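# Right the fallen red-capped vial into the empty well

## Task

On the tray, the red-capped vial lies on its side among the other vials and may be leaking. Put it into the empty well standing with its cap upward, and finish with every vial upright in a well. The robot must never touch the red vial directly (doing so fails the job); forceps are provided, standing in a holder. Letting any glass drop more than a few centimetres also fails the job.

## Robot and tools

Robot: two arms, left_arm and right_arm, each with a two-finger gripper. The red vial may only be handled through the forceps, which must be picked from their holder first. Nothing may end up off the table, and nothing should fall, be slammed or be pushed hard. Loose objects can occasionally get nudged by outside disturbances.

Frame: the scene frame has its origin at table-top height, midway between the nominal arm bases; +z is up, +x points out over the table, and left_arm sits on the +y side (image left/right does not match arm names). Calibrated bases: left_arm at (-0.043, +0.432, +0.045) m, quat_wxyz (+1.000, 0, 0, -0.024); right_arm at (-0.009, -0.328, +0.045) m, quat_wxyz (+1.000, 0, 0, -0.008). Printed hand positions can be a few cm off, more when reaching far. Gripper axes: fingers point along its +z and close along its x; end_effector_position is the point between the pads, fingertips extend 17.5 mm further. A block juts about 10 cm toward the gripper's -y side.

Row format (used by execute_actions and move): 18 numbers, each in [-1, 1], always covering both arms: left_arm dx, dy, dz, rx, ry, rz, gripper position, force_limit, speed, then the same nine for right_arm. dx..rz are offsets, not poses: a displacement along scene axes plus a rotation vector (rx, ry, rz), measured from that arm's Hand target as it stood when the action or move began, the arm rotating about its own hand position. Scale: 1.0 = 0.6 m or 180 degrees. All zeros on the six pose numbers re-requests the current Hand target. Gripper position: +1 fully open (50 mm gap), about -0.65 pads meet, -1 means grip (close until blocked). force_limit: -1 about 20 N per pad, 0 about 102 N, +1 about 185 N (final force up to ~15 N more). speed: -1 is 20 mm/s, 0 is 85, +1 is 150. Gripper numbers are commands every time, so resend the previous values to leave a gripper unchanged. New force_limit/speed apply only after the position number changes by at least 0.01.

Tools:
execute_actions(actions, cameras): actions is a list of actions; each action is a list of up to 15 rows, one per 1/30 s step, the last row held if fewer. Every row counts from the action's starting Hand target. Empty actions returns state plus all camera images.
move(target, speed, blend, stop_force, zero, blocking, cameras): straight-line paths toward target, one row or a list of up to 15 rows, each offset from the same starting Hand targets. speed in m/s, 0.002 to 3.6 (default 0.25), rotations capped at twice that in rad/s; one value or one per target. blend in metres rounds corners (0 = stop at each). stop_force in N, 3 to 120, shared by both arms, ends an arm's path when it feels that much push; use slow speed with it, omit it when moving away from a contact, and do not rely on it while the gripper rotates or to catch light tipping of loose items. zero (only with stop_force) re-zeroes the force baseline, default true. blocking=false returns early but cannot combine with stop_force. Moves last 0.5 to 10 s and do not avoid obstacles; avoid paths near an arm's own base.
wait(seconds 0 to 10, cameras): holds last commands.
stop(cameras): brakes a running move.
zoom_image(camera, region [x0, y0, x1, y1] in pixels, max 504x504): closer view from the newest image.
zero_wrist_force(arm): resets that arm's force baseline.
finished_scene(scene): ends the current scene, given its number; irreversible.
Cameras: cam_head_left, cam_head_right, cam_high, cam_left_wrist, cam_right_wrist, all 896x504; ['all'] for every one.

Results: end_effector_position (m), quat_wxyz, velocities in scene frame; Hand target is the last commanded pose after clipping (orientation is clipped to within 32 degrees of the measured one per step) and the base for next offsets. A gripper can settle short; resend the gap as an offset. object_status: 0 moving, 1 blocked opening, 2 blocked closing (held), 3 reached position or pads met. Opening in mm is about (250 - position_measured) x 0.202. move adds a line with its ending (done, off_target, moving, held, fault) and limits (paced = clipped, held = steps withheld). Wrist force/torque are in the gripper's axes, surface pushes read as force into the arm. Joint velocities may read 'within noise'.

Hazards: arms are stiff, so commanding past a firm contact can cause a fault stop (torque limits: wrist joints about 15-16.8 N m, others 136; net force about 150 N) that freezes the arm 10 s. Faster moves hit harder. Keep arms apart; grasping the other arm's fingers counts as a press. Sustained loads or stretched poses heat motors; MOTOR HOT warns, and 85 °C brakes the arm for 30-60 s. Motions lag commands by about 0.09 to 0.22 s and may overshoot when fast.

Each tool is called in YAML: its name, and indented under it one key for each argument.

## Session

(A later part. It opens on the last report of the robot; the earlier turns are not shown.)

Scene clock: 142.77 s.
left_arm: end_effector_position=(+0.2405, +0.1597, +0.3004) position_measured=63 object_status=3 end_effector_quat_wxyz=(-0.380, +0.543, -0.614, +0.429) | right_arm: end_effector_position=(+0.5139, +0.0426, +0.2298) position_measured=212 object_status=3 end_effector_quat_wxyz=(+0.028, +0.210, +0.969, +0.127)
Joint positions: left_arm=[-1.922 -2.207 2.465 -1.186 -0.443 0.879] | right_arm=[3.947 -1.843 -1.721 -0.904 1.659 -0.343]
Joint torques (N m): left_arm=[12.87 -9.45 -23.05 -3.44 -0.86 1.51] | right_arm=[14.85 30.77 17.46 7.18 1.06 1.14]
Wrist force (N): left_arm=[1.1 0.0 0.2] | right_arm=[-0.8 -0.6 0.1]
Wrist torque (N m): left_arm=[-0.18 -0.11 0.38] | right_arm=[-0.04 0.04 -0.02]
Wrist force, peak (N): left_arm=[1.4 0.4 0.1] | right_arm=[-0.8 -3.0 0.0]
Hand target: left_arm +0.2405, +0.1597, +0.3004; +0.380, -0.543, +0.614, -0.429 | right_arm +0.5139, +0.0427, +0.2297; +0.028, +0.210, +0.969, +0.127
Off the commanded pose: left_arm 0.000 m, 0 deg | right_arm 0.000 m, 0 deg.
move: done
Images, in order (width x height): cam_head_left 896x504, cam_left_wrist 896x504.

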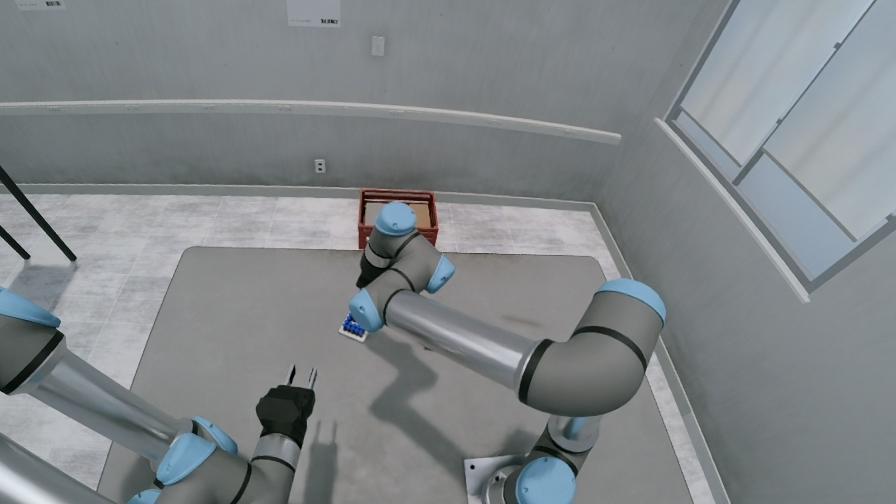

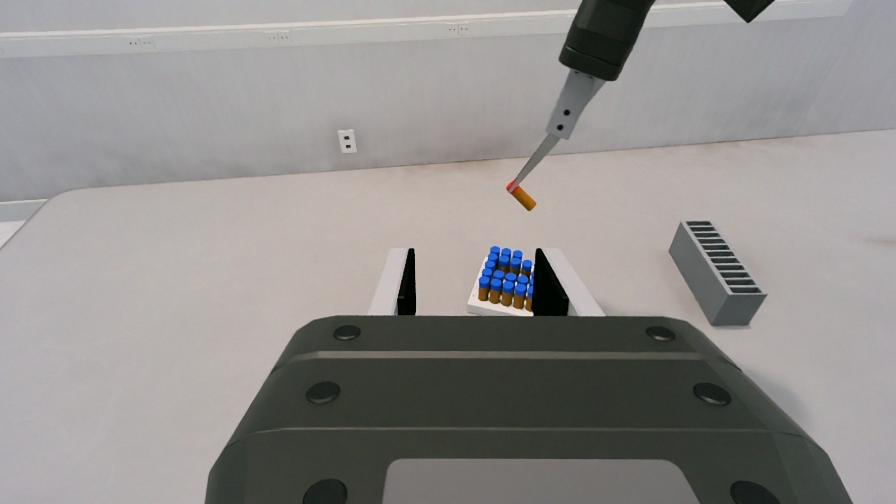

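move:
  target: [0,0,0,0,0,0,0.6,-1,-1,-0.03183,-0.0983,-0.03,0.2022,-0.09215,0,-0.4,-1,-1]
  speed: 0.2
  cameras: ["cam_head_left","cam_left_wrist","cam_right_wrist"]

zoom_image:
  camera: "cam_left_wrist"
  region: [440, 60, 640, 320]

Scene clock: 145.17 s.
left_arm: end_effector_position=(+0.2405, +0.1597, +0.3004) position_measured=63 object_status=3 end_effector_quat_wxyz=(-0.380, +0.543, -0.614, +0.429) | right_arm: end_effector_position=(+0.4948, -0.0164, +0.2116) position_measured=212 object_status=3 end_effector_quat_wxyz=(+0.098, +0.188, +0.867, +0.451) end_effector_velocity=(+0.000, +0.001, +0.001) end_effector_angular_velocity=(+0.004, -0.003, +0.002)
Joint positions: left_arm=[-1.922 -2.207 2.465 -1.186 -0.443 0.879] | right_arm=[3.75 -1.886 -2.243 0.299 2.012 -0.34]
Joint velocities: left_arm=[within noise] | right_arm=[0.001 -0.001 0.001 0.005 0.002 0]
Joint torques (N m): left_arm=[13.26 -9.56 -24.06 -3.39 -0.52 1.56] | right_arm=[15.31 28.46 26.55 7.28 1.48 -1.34]
Wrist force (N): left_arm=[1.1 0.2 0.1] | right_arm=[-0.6 1.2 1.0]
Wrist torque (N m): left_arm=[-0.16 -0.13 0.38] | right_arm=[-0.16 0.27 -0.39]
Wrist force, peak (N): left_arm=[1.3 0.2 0.3] | right_arm=[-0.1 1.5 0.9]
Hand target: left_arm +0.2405, +0.1597, +0.3004; +0.380, -0.543, +0.614, -0.429 | right_arm +0.4948, -0.0162, +0.2117; +0.098, +0.188, +0.867, +0.451
Off the commanded pose: left_arm 0.000 m, 0 deg | right_arm 0.000 m, 0 deg.
move: done
Images, in order (width x height): cam_head_left 896x504, cam_left_wrist 896x504, cam_right_wrist 896x504.

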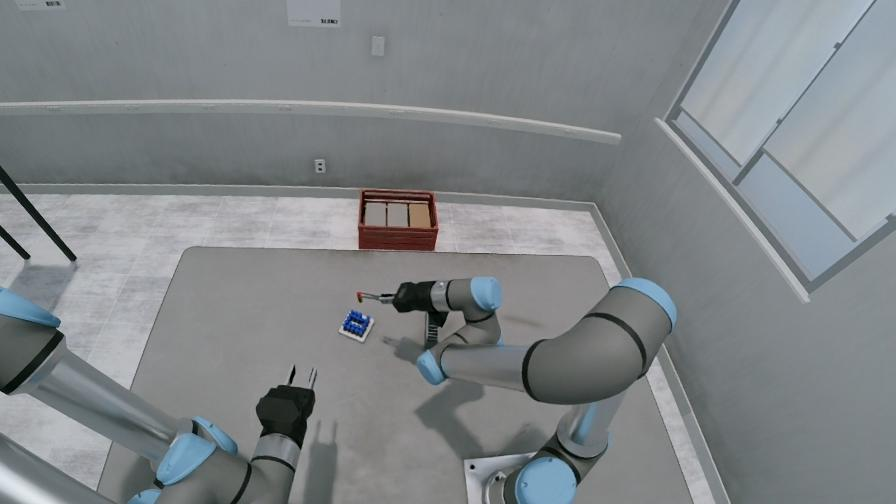

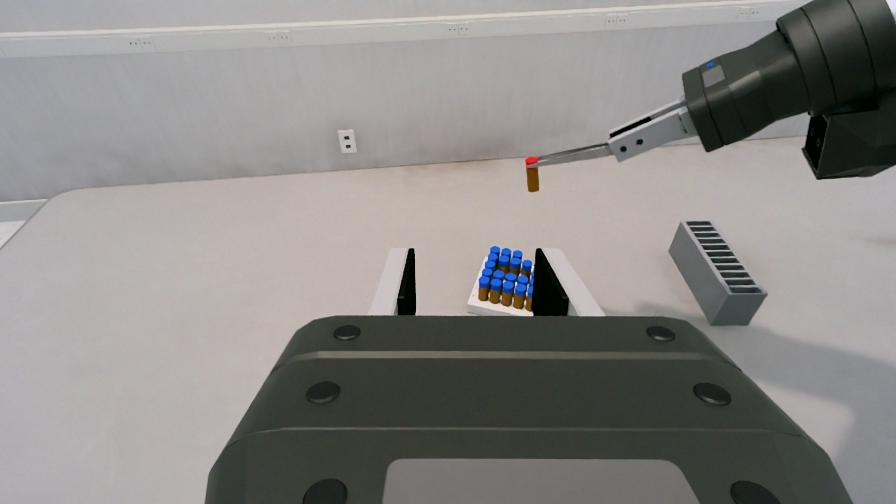

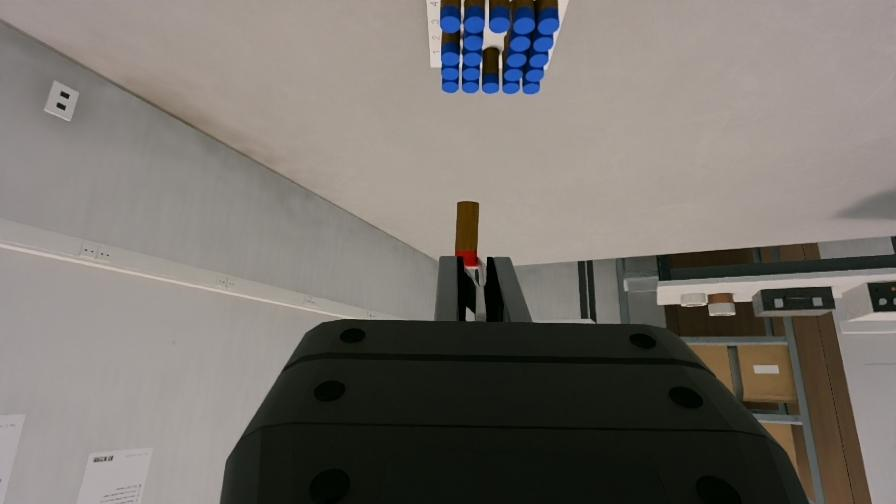

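Scaled by 1.938 from the camera's 896x504 image, which has a finer 1280x720 frame.

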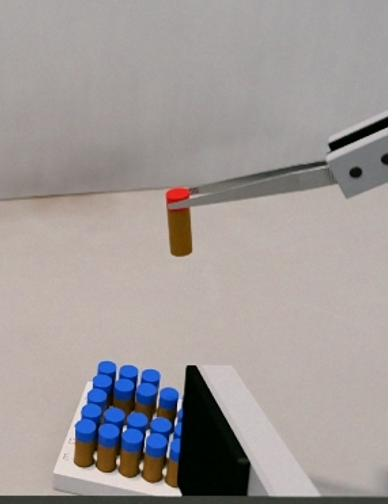

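move:
  target: [0,0,0,0,0,0,0.6,-1,-1,0.1353,-0.0277,0,0,0,0.25,-0.4,-1,-1]
  speed: 0.2
  cameras: ["cam_head_left"]

move:
  target: [0,0,0,0,0,0,0.6,-1,-1,0.0827,0.077,0,0,0,0.25,-0.4,-1,-1]
  speed: 0.2
  cameras: ["cam_head_left","cam_left_wrist","cam_right_wrist","cam_high"]

Scene clock: 148.03 s.
left_arm: end_effector_position=(+0.2405, +0.1597, +0.3004) position_measured=63 object_status=3 end_effector_quat_wxyz=(-0.380, +0.543, -0.614, +0.429) | right_arm: end_effector_position=(+0.5760, -0.0330, +0.2116) position_measured=212 object_status=3 end_effector_quat_wxyz=(-0.082, -0.158, +0.873, +0.454) end_effector_velocity=(-0.001, +0.000, -0.001) end_effector_angular_velocity=(-0.001, +0.004, +0.002)
Joint positions: left_arm=[-1.922 -2.207 2.465 -1.186 -0.443 0.879] | right_arm=[3.504 -2.116 -1.586 -1.024 2.53 -1.589]
Joint velocities: left_arm=[within noise] | right_arm=[0 0 0 -0.005 0.001 -0.003]
Joint torques (N m): left_arm=[13.42 -8.9 -24.17 -3.33 -0.55 1.7] | right_arm=[16.05 53.53 32.33 0.19 0.67 -1.4]
Wrist force (N): left_arm=[1.1 0.1 0.4] | right_arm=[-0.5 1.9 1.1]
Wrist torque (N m): left_arm=[-0.17 -0.12 0.38] | right_arm=[-0.03 0.28 -0.32]
Wrist force, peak (N): left_arm=[1.4 -0.1 0.0] | right_arm=[-0.5 1.9 1.1]
Hand target: left_arm +0.2405, +0.1597, +0.3004; +0.380, -0.543, +0.614, -0.429 | right_arm +0.5759, -0.0329, +0.2117; -0.082, -0.158, +0.873, +0.454
Off the commanded pose: left_arm 0.000 m, 0 deg | right_arm 0.000 m, 0 deg.
move: done
Images, in order (width x height): cam_head_left 896x504.

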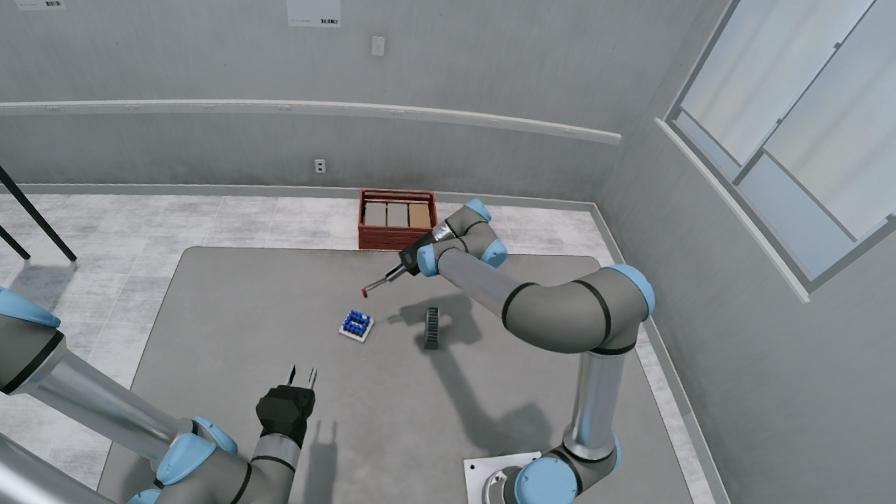

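Scene clock: 150.50 s.
left_arm: end_effector_position=(+0.2405, +0.1597, +0.3004) position_measured=63 object_status=3 end_effector_quat_wxyz=(-0.380, +0.543, -0.614, +0.429) | right_arm: end_effector_position=(+0.6255, +0.0134, +0.2117) position_measured=212 object_status=3 end_effector_quat_wxyz=(-0.249, -0.480, +0.746, +0.388) end_effector_velocity=(+0.001, -0.001, -0.001) end_effector_angular_velocity=(+0.001, -0.001, -0.003)
Joint positions: left_arm=[-1.922 -2.207 2.465 -1.186 -0.443 0.879] | right_arm=[3.609 -2.755 -0.233 -2.462 2.254 -2.536]
Joint velocities: left_arm=[within noise] | right_arm=[-0.001 0.002 -0.006 0.006 0.001 0.001]
Joint torques (N m): left_arm=[12.98 -8.66 -25.2 -3.45 -0.51 1.75] | right_arm=[-14.46 73.97 14.32 3.54 2.3 1.16]
Wrist force (N): left_arm=[1.1 0.1 0.2] | right_arm=[-0.3 1.1 1.1]
Wrist torque (N m): left_arm=[-0.18 -0.13 0.38] | right_arm=[-0.19 0.25 -0.29]
Wrist force, peak (N): left_arm=[1.5 0.0 0.4] | right_arm=[-0.2 1.7 1.0]
Hand target: left_arm +0.2405, +0.1597, +0.3004; +0.380, -0.543, +0.614, -0.429 | right_arm +0.6256, +0.0133, +0.2117; -0.249, -0.480, +0.746, +0.388
Off the commanded pose: left_arm 0.000 m, 0 deg | right_arm 0.000 m, 0 deg.
move: done
Images, in order (width x height): cam_head_left 896x504, cam_high 896x504, cam_left_wrist 896x504, cam_right_wrist 896x504.

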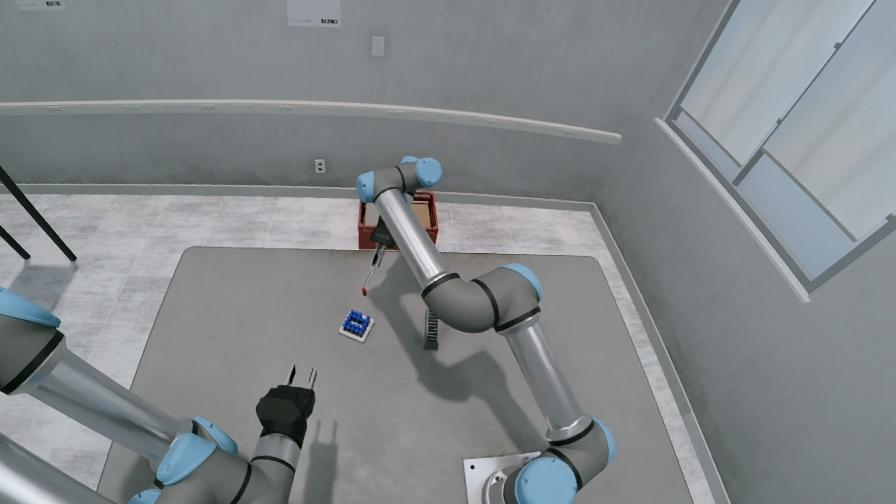

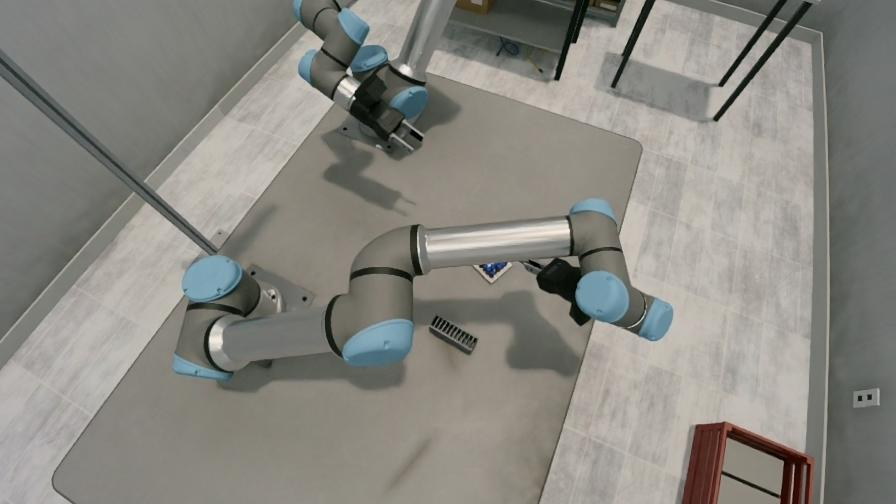

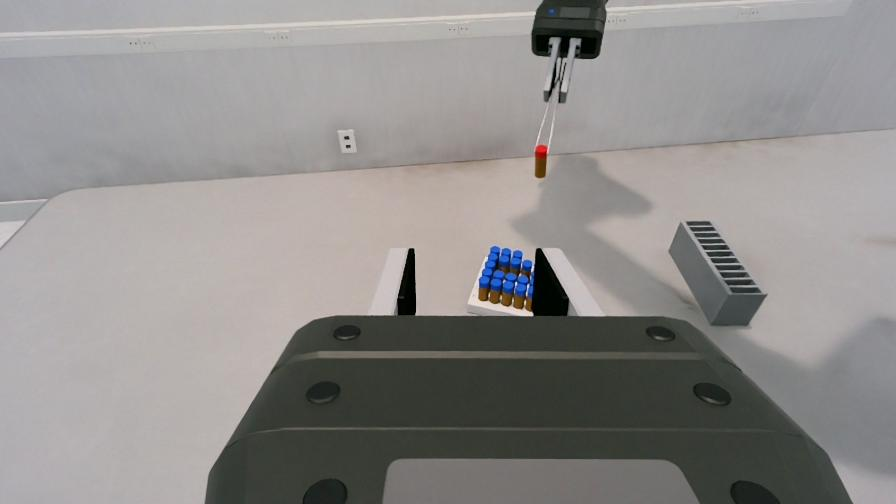

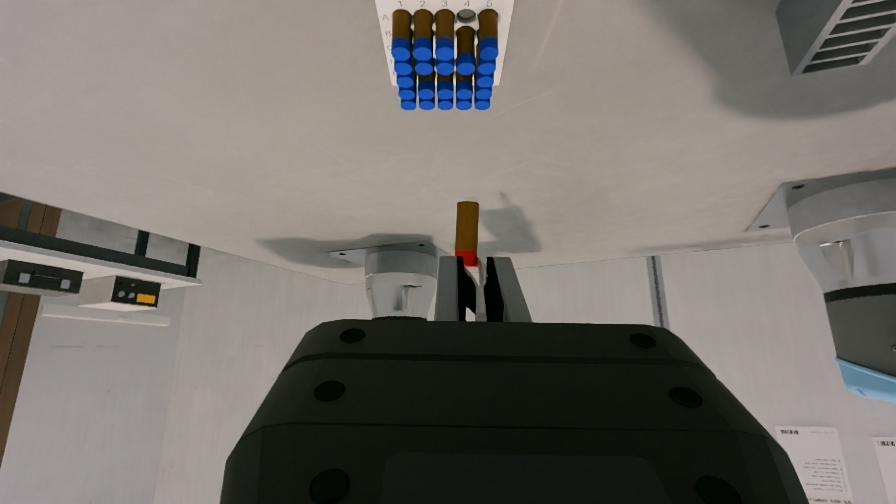

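move:
  target: [0,0,0,0,0,0,0.6,-1,-1,-0.0167,0.0076,-0.14,0,0,0,-0.4,-1,-1]
  speed: 0.08
  cameras: ["cam_left_wrist","cam_right_wrist"]

zoom_image:
  camera: "cam_right_wrist"
  region: [380, 0, 560, 280]

zoom_image:
  camera: "cam_left_wrist"
  region: [450, 120, 610, 320]

Scene clock: 152.63 s.
left_arm: end_effector_position=(+0.2405, +0.1597, +0.3004) position_measured=63 object_status=3 end_effector_quat_wxyz=(-0.380, +0.543, -0.614, +0.429) | right_arm: end_effector_position=(+0.6155, +0.0180, +0.1277) position_measured=212 object_status=3 end_effector_quat_wxyz=(-0.249, -0.480, +0.746, +0.388)
Joint positions: left_arm=[-1.922 -2.207 2.465 -1.186 -0.443 0.879] | right_arm=[3.619 -2.694 -0.57 -2.179 2.261 -2.526]
Joint torques (N m): left_arm=[14.11 -8.14 -26.35 -3.31 -0.6 1.49] | right_arm=[2.91 71.63 35.01 0.09 1.89 -0.06]
Wrist force (N): left_arm=[1.2 0.2 0.3] | right_arm=[-0.4 1.3 1.1]
Wrist torque (N m): left_arm=[-0.16 -0.13 0.39] | right_arm=[-0.17 0.27 -0.30]
Wrist force, peak (N): left_arm=[1.5 0.1 0.0] | right_arm=[-0.4 2.4 0.2]
Hand target: left_arm +0.2405, +0.1597, +0.3004; +0.380, -0.543, +0.614, -0.429 | right_arm +0.6155, +0.0179, +0.1277; -0.249, -0.480, +0.746, +0.388
Off the commanded pose: left_arm 0.000 m, 0 deg | right_arm 0.000 m, 0 deg.
move: done
Images, in order (width x height): cam_left_wrist 896x504, cam_right_wrist 896x504.

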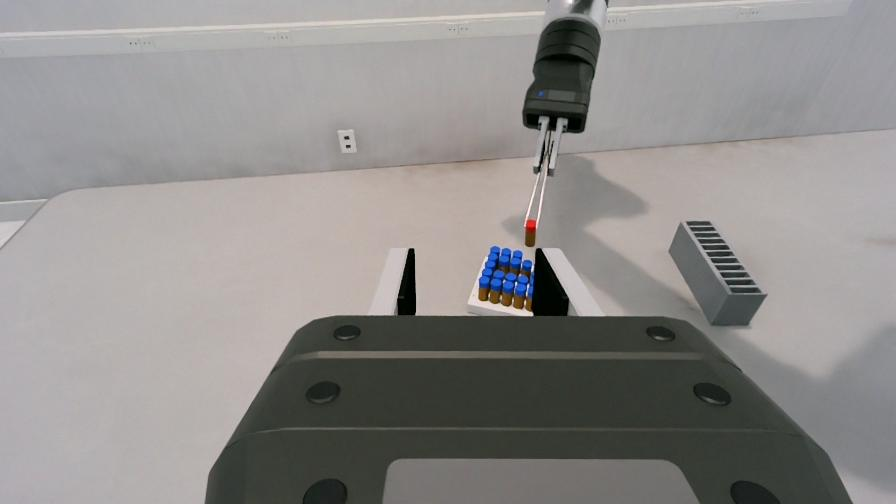

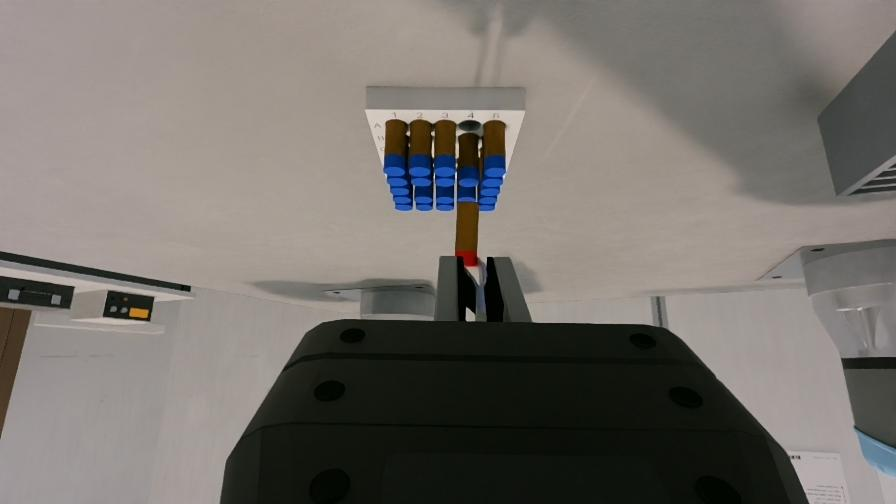

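Scaled by 1.800 from the camera's 896x504 image, which has a finer 1280x720 frame.

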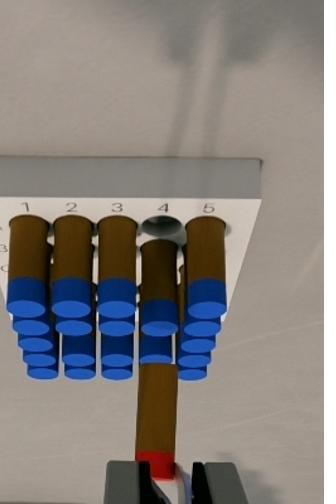

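Scaled by 2.520 from the camera's 896x504 image, which has a finer 1280x720 frame.

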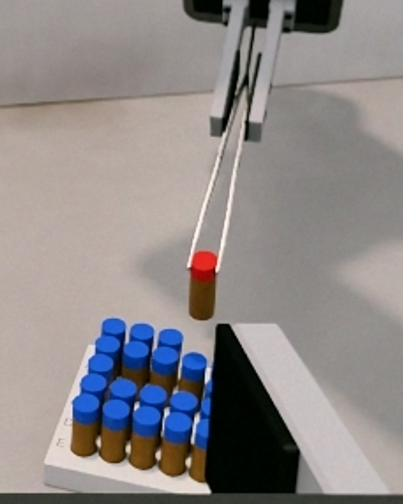

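move:
  target: [0,0,0,0,0,0,0.6,-1,-1,0.001,-0.0027,-0.0377,0.01152,0.02528,0,-0.4,-1,-1]
  speed: 0.05
  cameras: ["cam_left_wrist","cam_right_wrist"]

zoom_image:
  camera: "cam_right_wrist"
  region: [420, 100, 520, 280]

zoom_image:
  camera: "cam_left_wrist"
  region: [460, 180, 570, 320]

Scene clock: 154.63 s.
left_arm: end_effector_position=(+0.2405, +0.1597, +0.3004) position_measured=63 object_status=3 end_effector_quat_wxyz=(-0.380, +0.543, -0.614, +0.429) | right_arm: end_effector_position=(+0.6162, +0.0162, +0.1051) position_measured=212 object_status=3 end_effector_quat_wxyz=(-0.270, -0.469, +0.728, +0.421)
Joint positions: left_arm=[-1.922 -2.207 2.465 -1.186 -0.443 0.879] | right_arm=[3.606 -2.792 -0.462 -2.294 2.299 -2.601]
Joint torques (N m): left_arm=[13.07 -9.11 -25.65 -3.3 -0.57 1.46] | right_arm=[2.41 73.11 14.22 3.21 -0.36 1.3]
Wrist force (N): left_arm=[0.9 -0.1 0.2] | right_arm=[-0.4 1.2 1.1]
Wrist torque (N m): left_arm=[-0.20 -0.09 0.38] | right_arm=[-0.22 0.31 -0.30]
Wrist force, peak (N): left_arm=[1.4 0.2 0.1] | right_arm=[-0.7 2.1 0.7]
Hand target: left_arm +0.2405, +0.1597, +0.3004; +0.380, -0.543, +0.614, -0.429 | right_arm +0.6161, +0.0163, +0.1051; -0.270, -0.469, +0.728, +0.420
Off the commanded pose: left_arm 0.000 m, 0 deg | right_arm 0.000 m, 0 deg.
move: done
Images, in order (width x height): cam_left_wrist 896x504, cam_right_wrist 896x504.

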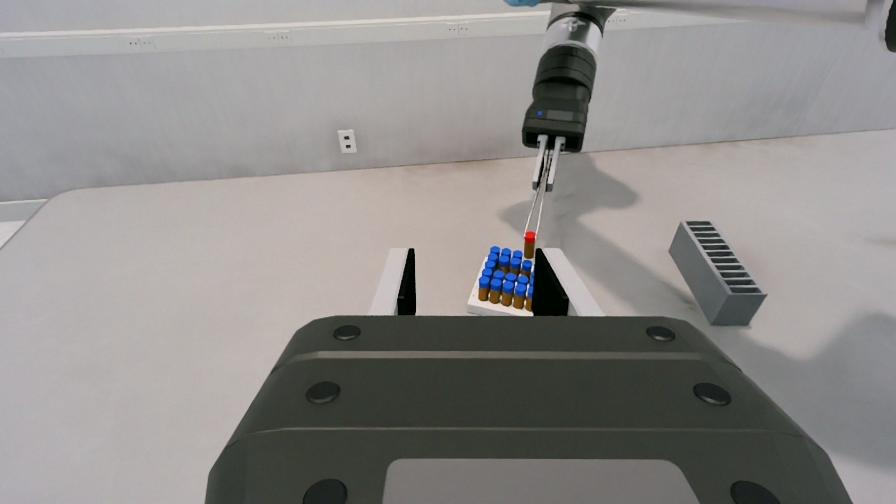

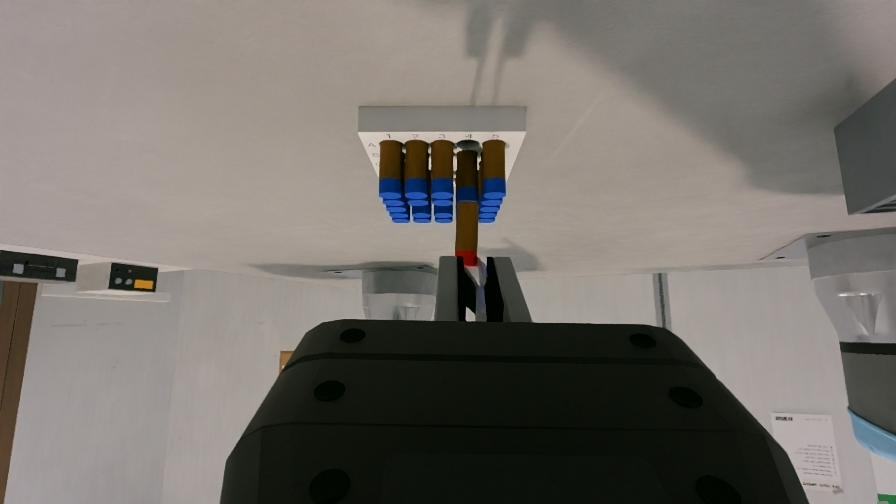

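Scaled by 2.800 from the camera's 896x504 image, which has a finer 1280x720 frame.

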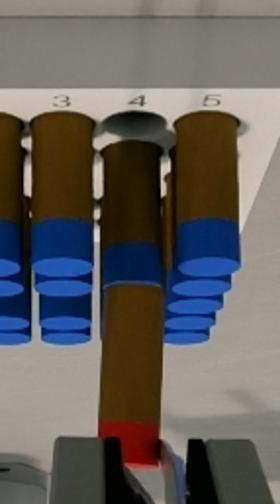

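Scaled by 3.600 from the camera's 896x504 image, which has a finer 1280x720 frame.

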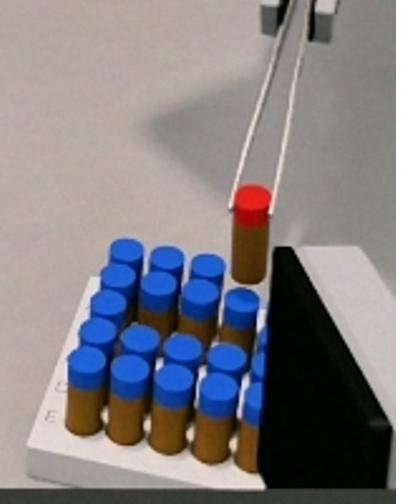

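zoom_image:
  camera: "cam_right_wrist"
  region: [440, 125, 510, 205]

zoom_image:
  camera: "cam_right_wrist"
  region: [430, 190, 510, 270]

Scaled by 6.300 from the camera's 896x504 image, which has a finer 1280x720 frame.

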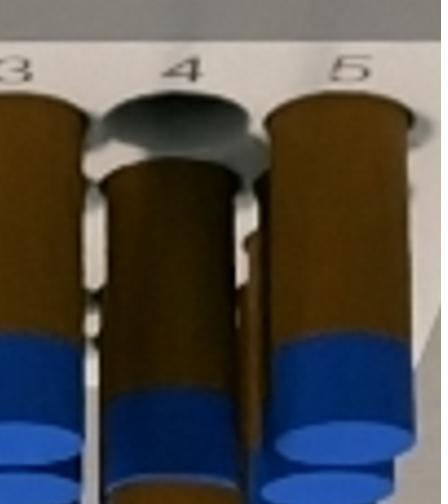

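Scaled by 6.300 from the camera's 896x504 image, which has a finer 1280x720 frame.

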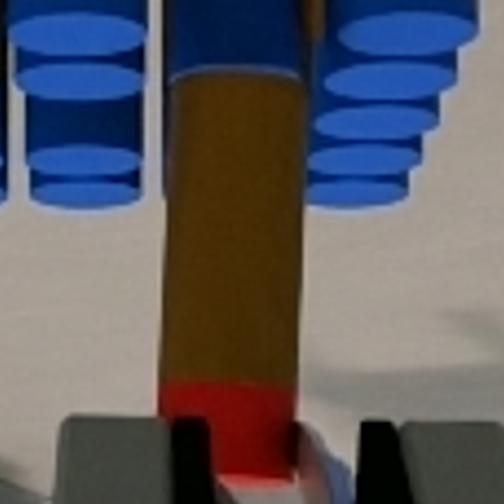

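move:
  target: [0.2431,-0.0175,-0.2443,0.0171,0.0453,-0.1553,0.6,-1,-1,0,0,0,0,0,0,-0.4,-1,-1]
  speed: 0.12
  cameras: ["cam_left_wrist","cam_head_left"]

Scene clock: 158.77 s.
left_arm: end_effector_position=(+0.3864, +0.1492, +0.1538) position_measured=63 object_status=3 end_effector_quat_wxyz=(+0.235, -0.397, +0.763, -0.453) end_effector_velocity=(-0.001, -0.001, +0.000) end_effector_angular_velocity=(+0.000, +0.001, -0.006) | right_arm: end_effector_position=(+0.6161, +0.0163, +0.1051) position_measured=212 object_status=3 end_effector_quat_wxyz=(-0.270, -0.469, +0.728, +0.420)
Joint positions: left_arm=[-0.991 -1.095 2.644 -4.15 -1.198 2.925] | right_arm=[3.606 -2.792 -0.462 -2.294 2.299 -2.601]
Joint velocities: left_arm=[0 0 0.001 -0.001 -0.005 0.002] | right_arm=[within noise]
Joint torques (N m): left_arm=[12.85 -21.12 -7.9 -1.61 -1.91 1.54] | right_arm=[16.21 71.01 20.21 2.93 0.73 -1.44]
Wrist force (N): left_arm=[1.0 -0.1 0.7] | right_arm=[-0.2 1.2 1.2]
Wrist torque (N m): left_arm=[-0.27 -0.08 0.25] | right_arm=[-0.22 0.29 -0.30]
Wrist force, peak (N): left_arm=[1.8 -0.7 -1.1] | right_arm=[-0.7 1.5 1.5]
Hand target: left_arm +0.3864, +0.1492, +0.1538; +0.235, -0.397, +0.763, -0.453 | right_arm +0.6161, +0.0163, +0.1051; -0.270, -0.469, +0.728, +0.420
Off the commanded pose: left_arm 0.000 m, 0 deg | right_arm 0.000 m, 0 deg.
move: done
Images, in order (width x height): cam_head_left 896x504, cam_left_wrist 896x504.

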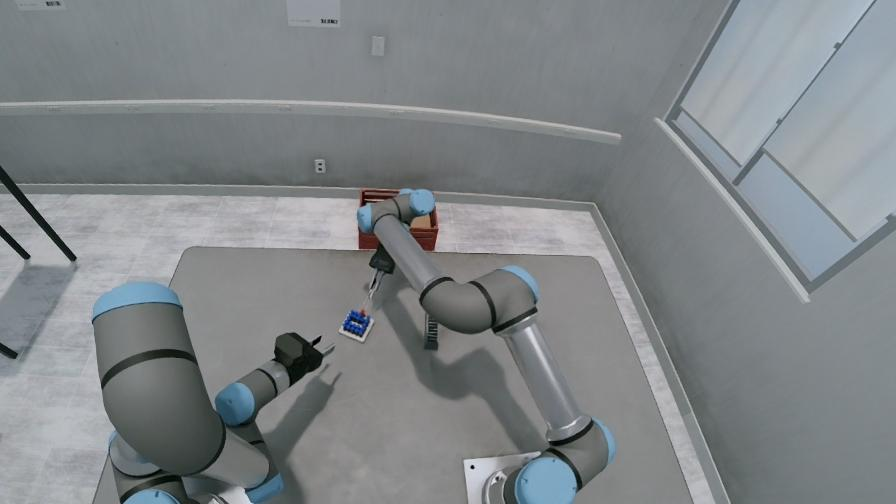

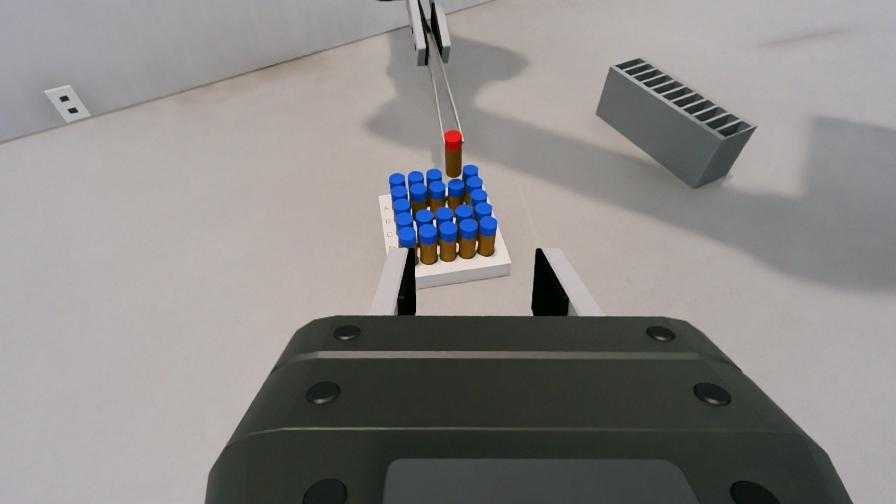

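execute_actions:
  actions: []
  cameras: ["cam_left_wrist", "cam_right_wrist", "cam_head_left"]

zoom_image:
  camera: "cam_left_wrist"
  region: [370, 100, 530, 290]

zoom_image:
  camera: "cam_right_wrist"
  region: [390, 100, 550, 290]

Scene clock: 159.57 s.
left_arm: end_effector_position=(+0.3864, +0.1492, +0.1538) position_measured=63 object_status=3 end_effector_quat_wxyz=(+0.235, -0.397, +0.763, -0.453) | right_arm: end_effector_position=(+0.6161, +0.0163, +0.1051) position_measured=212 object_status=3 end_effector_quat_wxyz=(-0.270, -0.469, +0.728, +0.420)
Joint positions: left_arm=[-0.991 -1.095 2.644 -4.15 -1.198 2.925] | right_arm=[3.606 -2.792 -0.462 -2.294 2.299 -2.601]
Joint velocities: within noise
Joint torques (N m): left_arm=[14.42 -16.1 -10.57 -3.6 -1.78 1.48] | right_arm=[15.13 71.63 22.96 2.98 0.9 -1.47]
Wrist force (N): left_arm=[1.0 0.1 0.5] | right_arm=[-0.3 1.0 1.1]
Wrist torque (N m): left_arm=[-0.23 -0.09 0.25] | right_arm=[-0.25 0.29 -0.29]
Wrist force, peak (N): left_arm=[1.3 -0.1 0.5] | right_arm=[-0.3 1.7 1.1]
Hand target: left_arm +0.3864, +0.1492, +0.1538; +0.235, -0.397, +0.763, -0.453 | right_arm +0.6161, +0.0163, +0.1051; -0.270, -0.469, +0.728, +0.420
Tool commands: left_gripper/position=+0.6 left_gripper/force_limit=-1.0 left_gripper/speed=-1.0 right_gripper/position=-0.4 right_gripper/force_limit=-1.0 right_gripper/speed=-1.0
Off the commanded pose: left_arm 0.000 m, 0 deg | right_arm 0.000 m, 0 deg.
Images, in order (width x height): cam_head_left 896x504, cam_left_wrist 896x504, cam_right_wrist 896x504.

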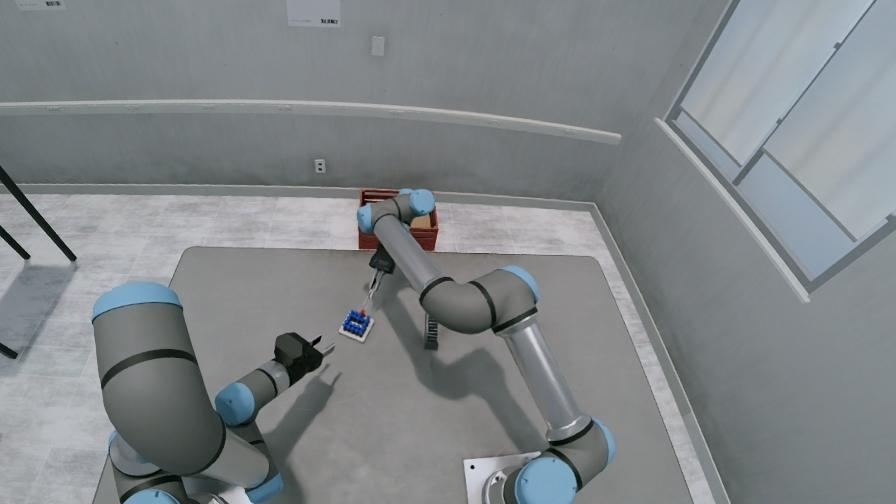

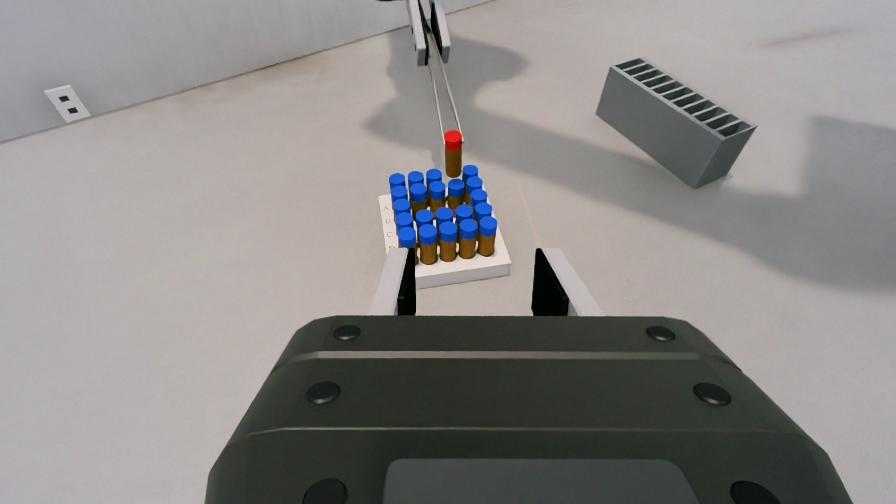

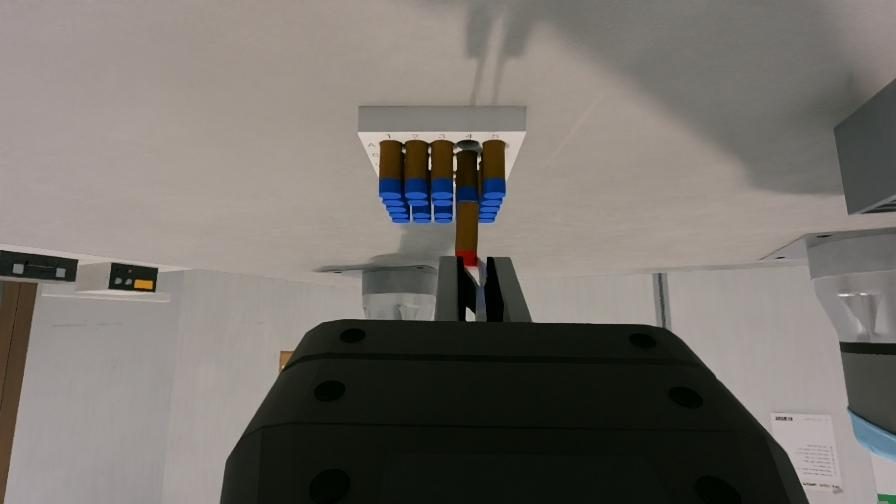

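Scaled by 2.653 from the camera's 896x504 image, which has a finer 1280x720 frame.

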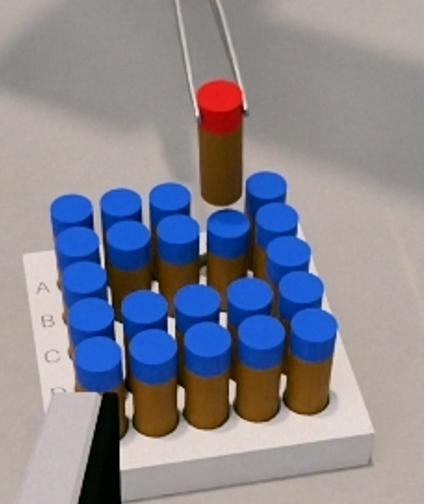

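Scaled by 2.653 from the camera's 896x504 image, which has a finer 1280x720 frame.

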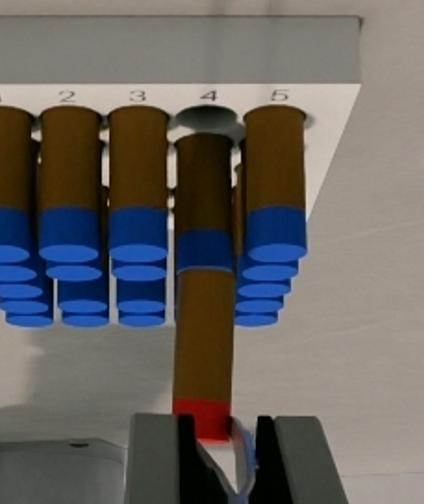

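zoom_image:
  camera: "cam_right_wrist"
  region: [440, 130, 510, 280]

zoom_image:
  camera: "cam_left_wrist"
  region: [420, 120, 490, 210]

Scaled by 3.360 from the camera's 896x504 image, which has a finer 1280x720 frame.

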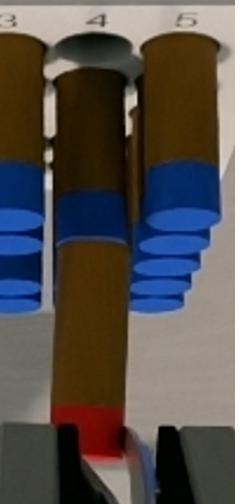

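Scaled by 5.600 from the camera's 896x504 image, which has a finer 1280x720 frame.

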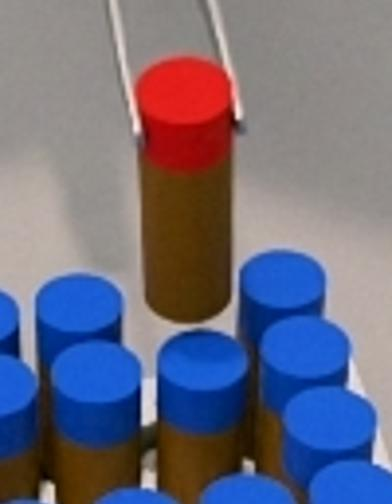

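zoom_image:
  camera: "cam_right_wrist"
  region: [450, 180, 486, 220]

zoom_image:
  camera: "cam_left_wrist"
  region: [440, 160, 470, 195]

Scaled by 12.600 from the camera's 896x504 image, which has a finer 1280x720 frame.

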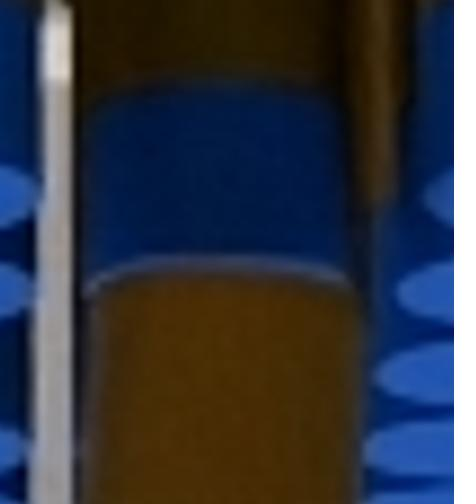

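Scaled by 14.400 from the camera's 896x504 image, which has a finer 1280x720 frame.

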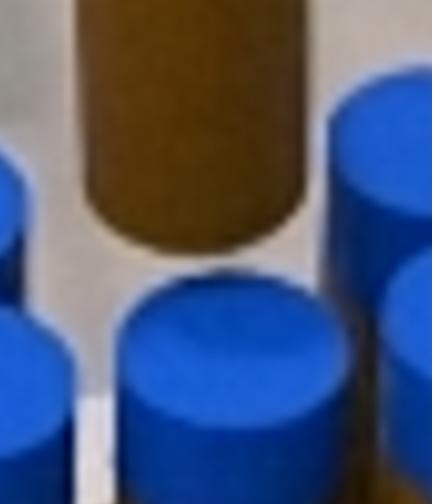

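move:
  target: [0,0,0,0,0,0,0.6,-1,-1,0.0091,-0.00415,0,0,0,0,-0.4,-1,-1]
  speed: 0.02
  cameras: ["cam_left_wrist", "cam_right_wrist"]

zoom_image:
  camera: "cam_left_wrist"
  region: [420, 120, 490, 210]

zoom_image:
  camera: "cam_right_wrist"
  region: [430, 130, 510, 230]

Scene clock: 163.47 s.
left_arm: end_effector_position=(+0.3864, +0.1492, +0.1538) position_measured=63 object_status=3 end_effector_quat_wxyz=(+0.235, -0.397, +0.763, -0.453) | right_arm: end_effector_position=(+0.6216, +0.0137, +0.1050) position_measured=212 object_status=3 end_effector_quat_wxyz=(-0.270, -0.469, +0.728, +0.421)
Joint positions: left_arm=[-0.991 -1.095 2.644 -4.15 -1.198 2.925] | right_arm=[3.601 -2.819 -0.407 -2.325 2.295 -2.606]
Joint torques (N m): left_arm=[9.24 -18.77 -9.42 -3.97 0 0.44] | right_arm=[-2.41 75.8 14.66 3.02 0.45 -1.22]
Wrist force (N): left_arm=[1.0 0.0 0.5] | right_arm=[-0.4 1.6 0.9]
Wrist torque (N m): left_arm=[-0.24 -0.08 0.25] | right_arm=[-0.16 0.32 -0.30]
Wrist force, peak (N): left_arm=[1.3 -0.1 0.7] | right_arm=[-0.3 1.8 1.4]
Hand target: left_arm +0.3864, +0.1492, +0.1538; +0.235, -0.397, +0.763, -0.453 | right_arm +0.6216, +0.0138, +0.1051; -0.270, -0.469, +0.728, +0.420
Off the commanded pose: left_arm 0.000 m, 0 deg | right_arm 0.000 m, 0 deg.
move: done
Images, in order (width x height): cam_left_wrist 896x504, cam_right_wrist 896x504.

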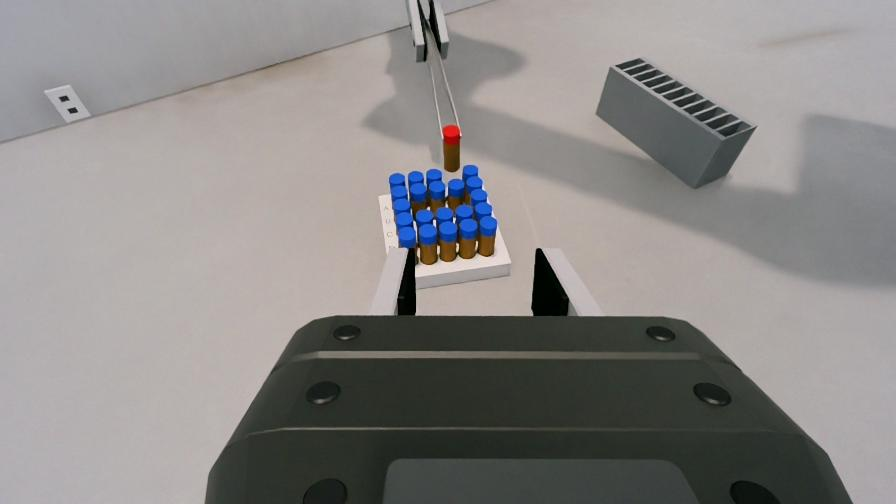

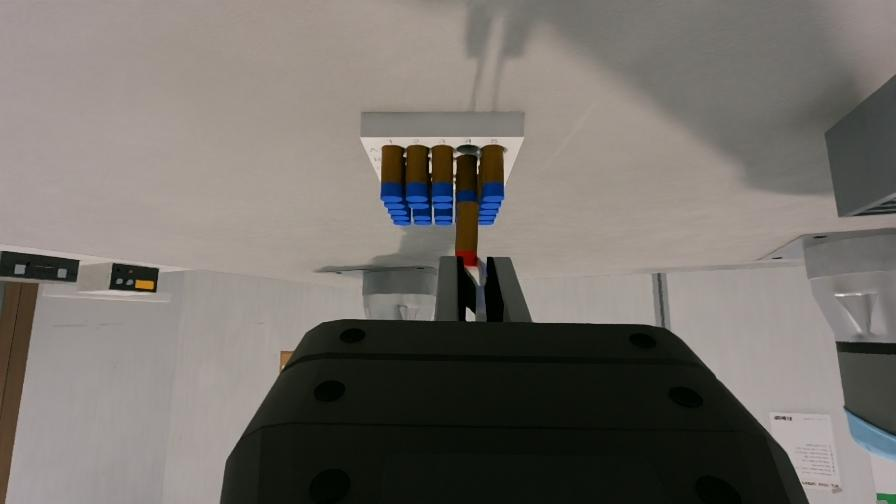

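Scaled by 5.600 from the camera's 896x504 image, which has a finer 1280x720 frame.

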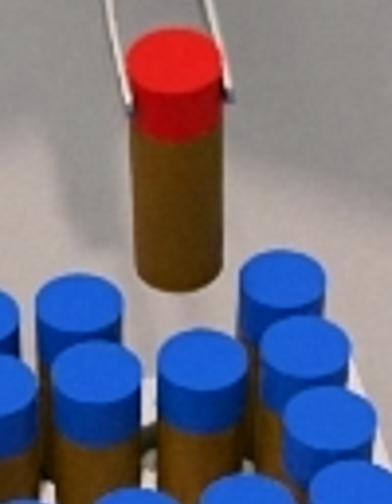

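Scaled by 5.040 from the camera's 896x504 image, which has a finer 1280x720 frame.

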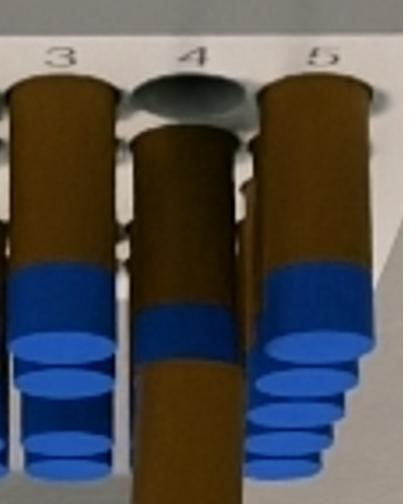

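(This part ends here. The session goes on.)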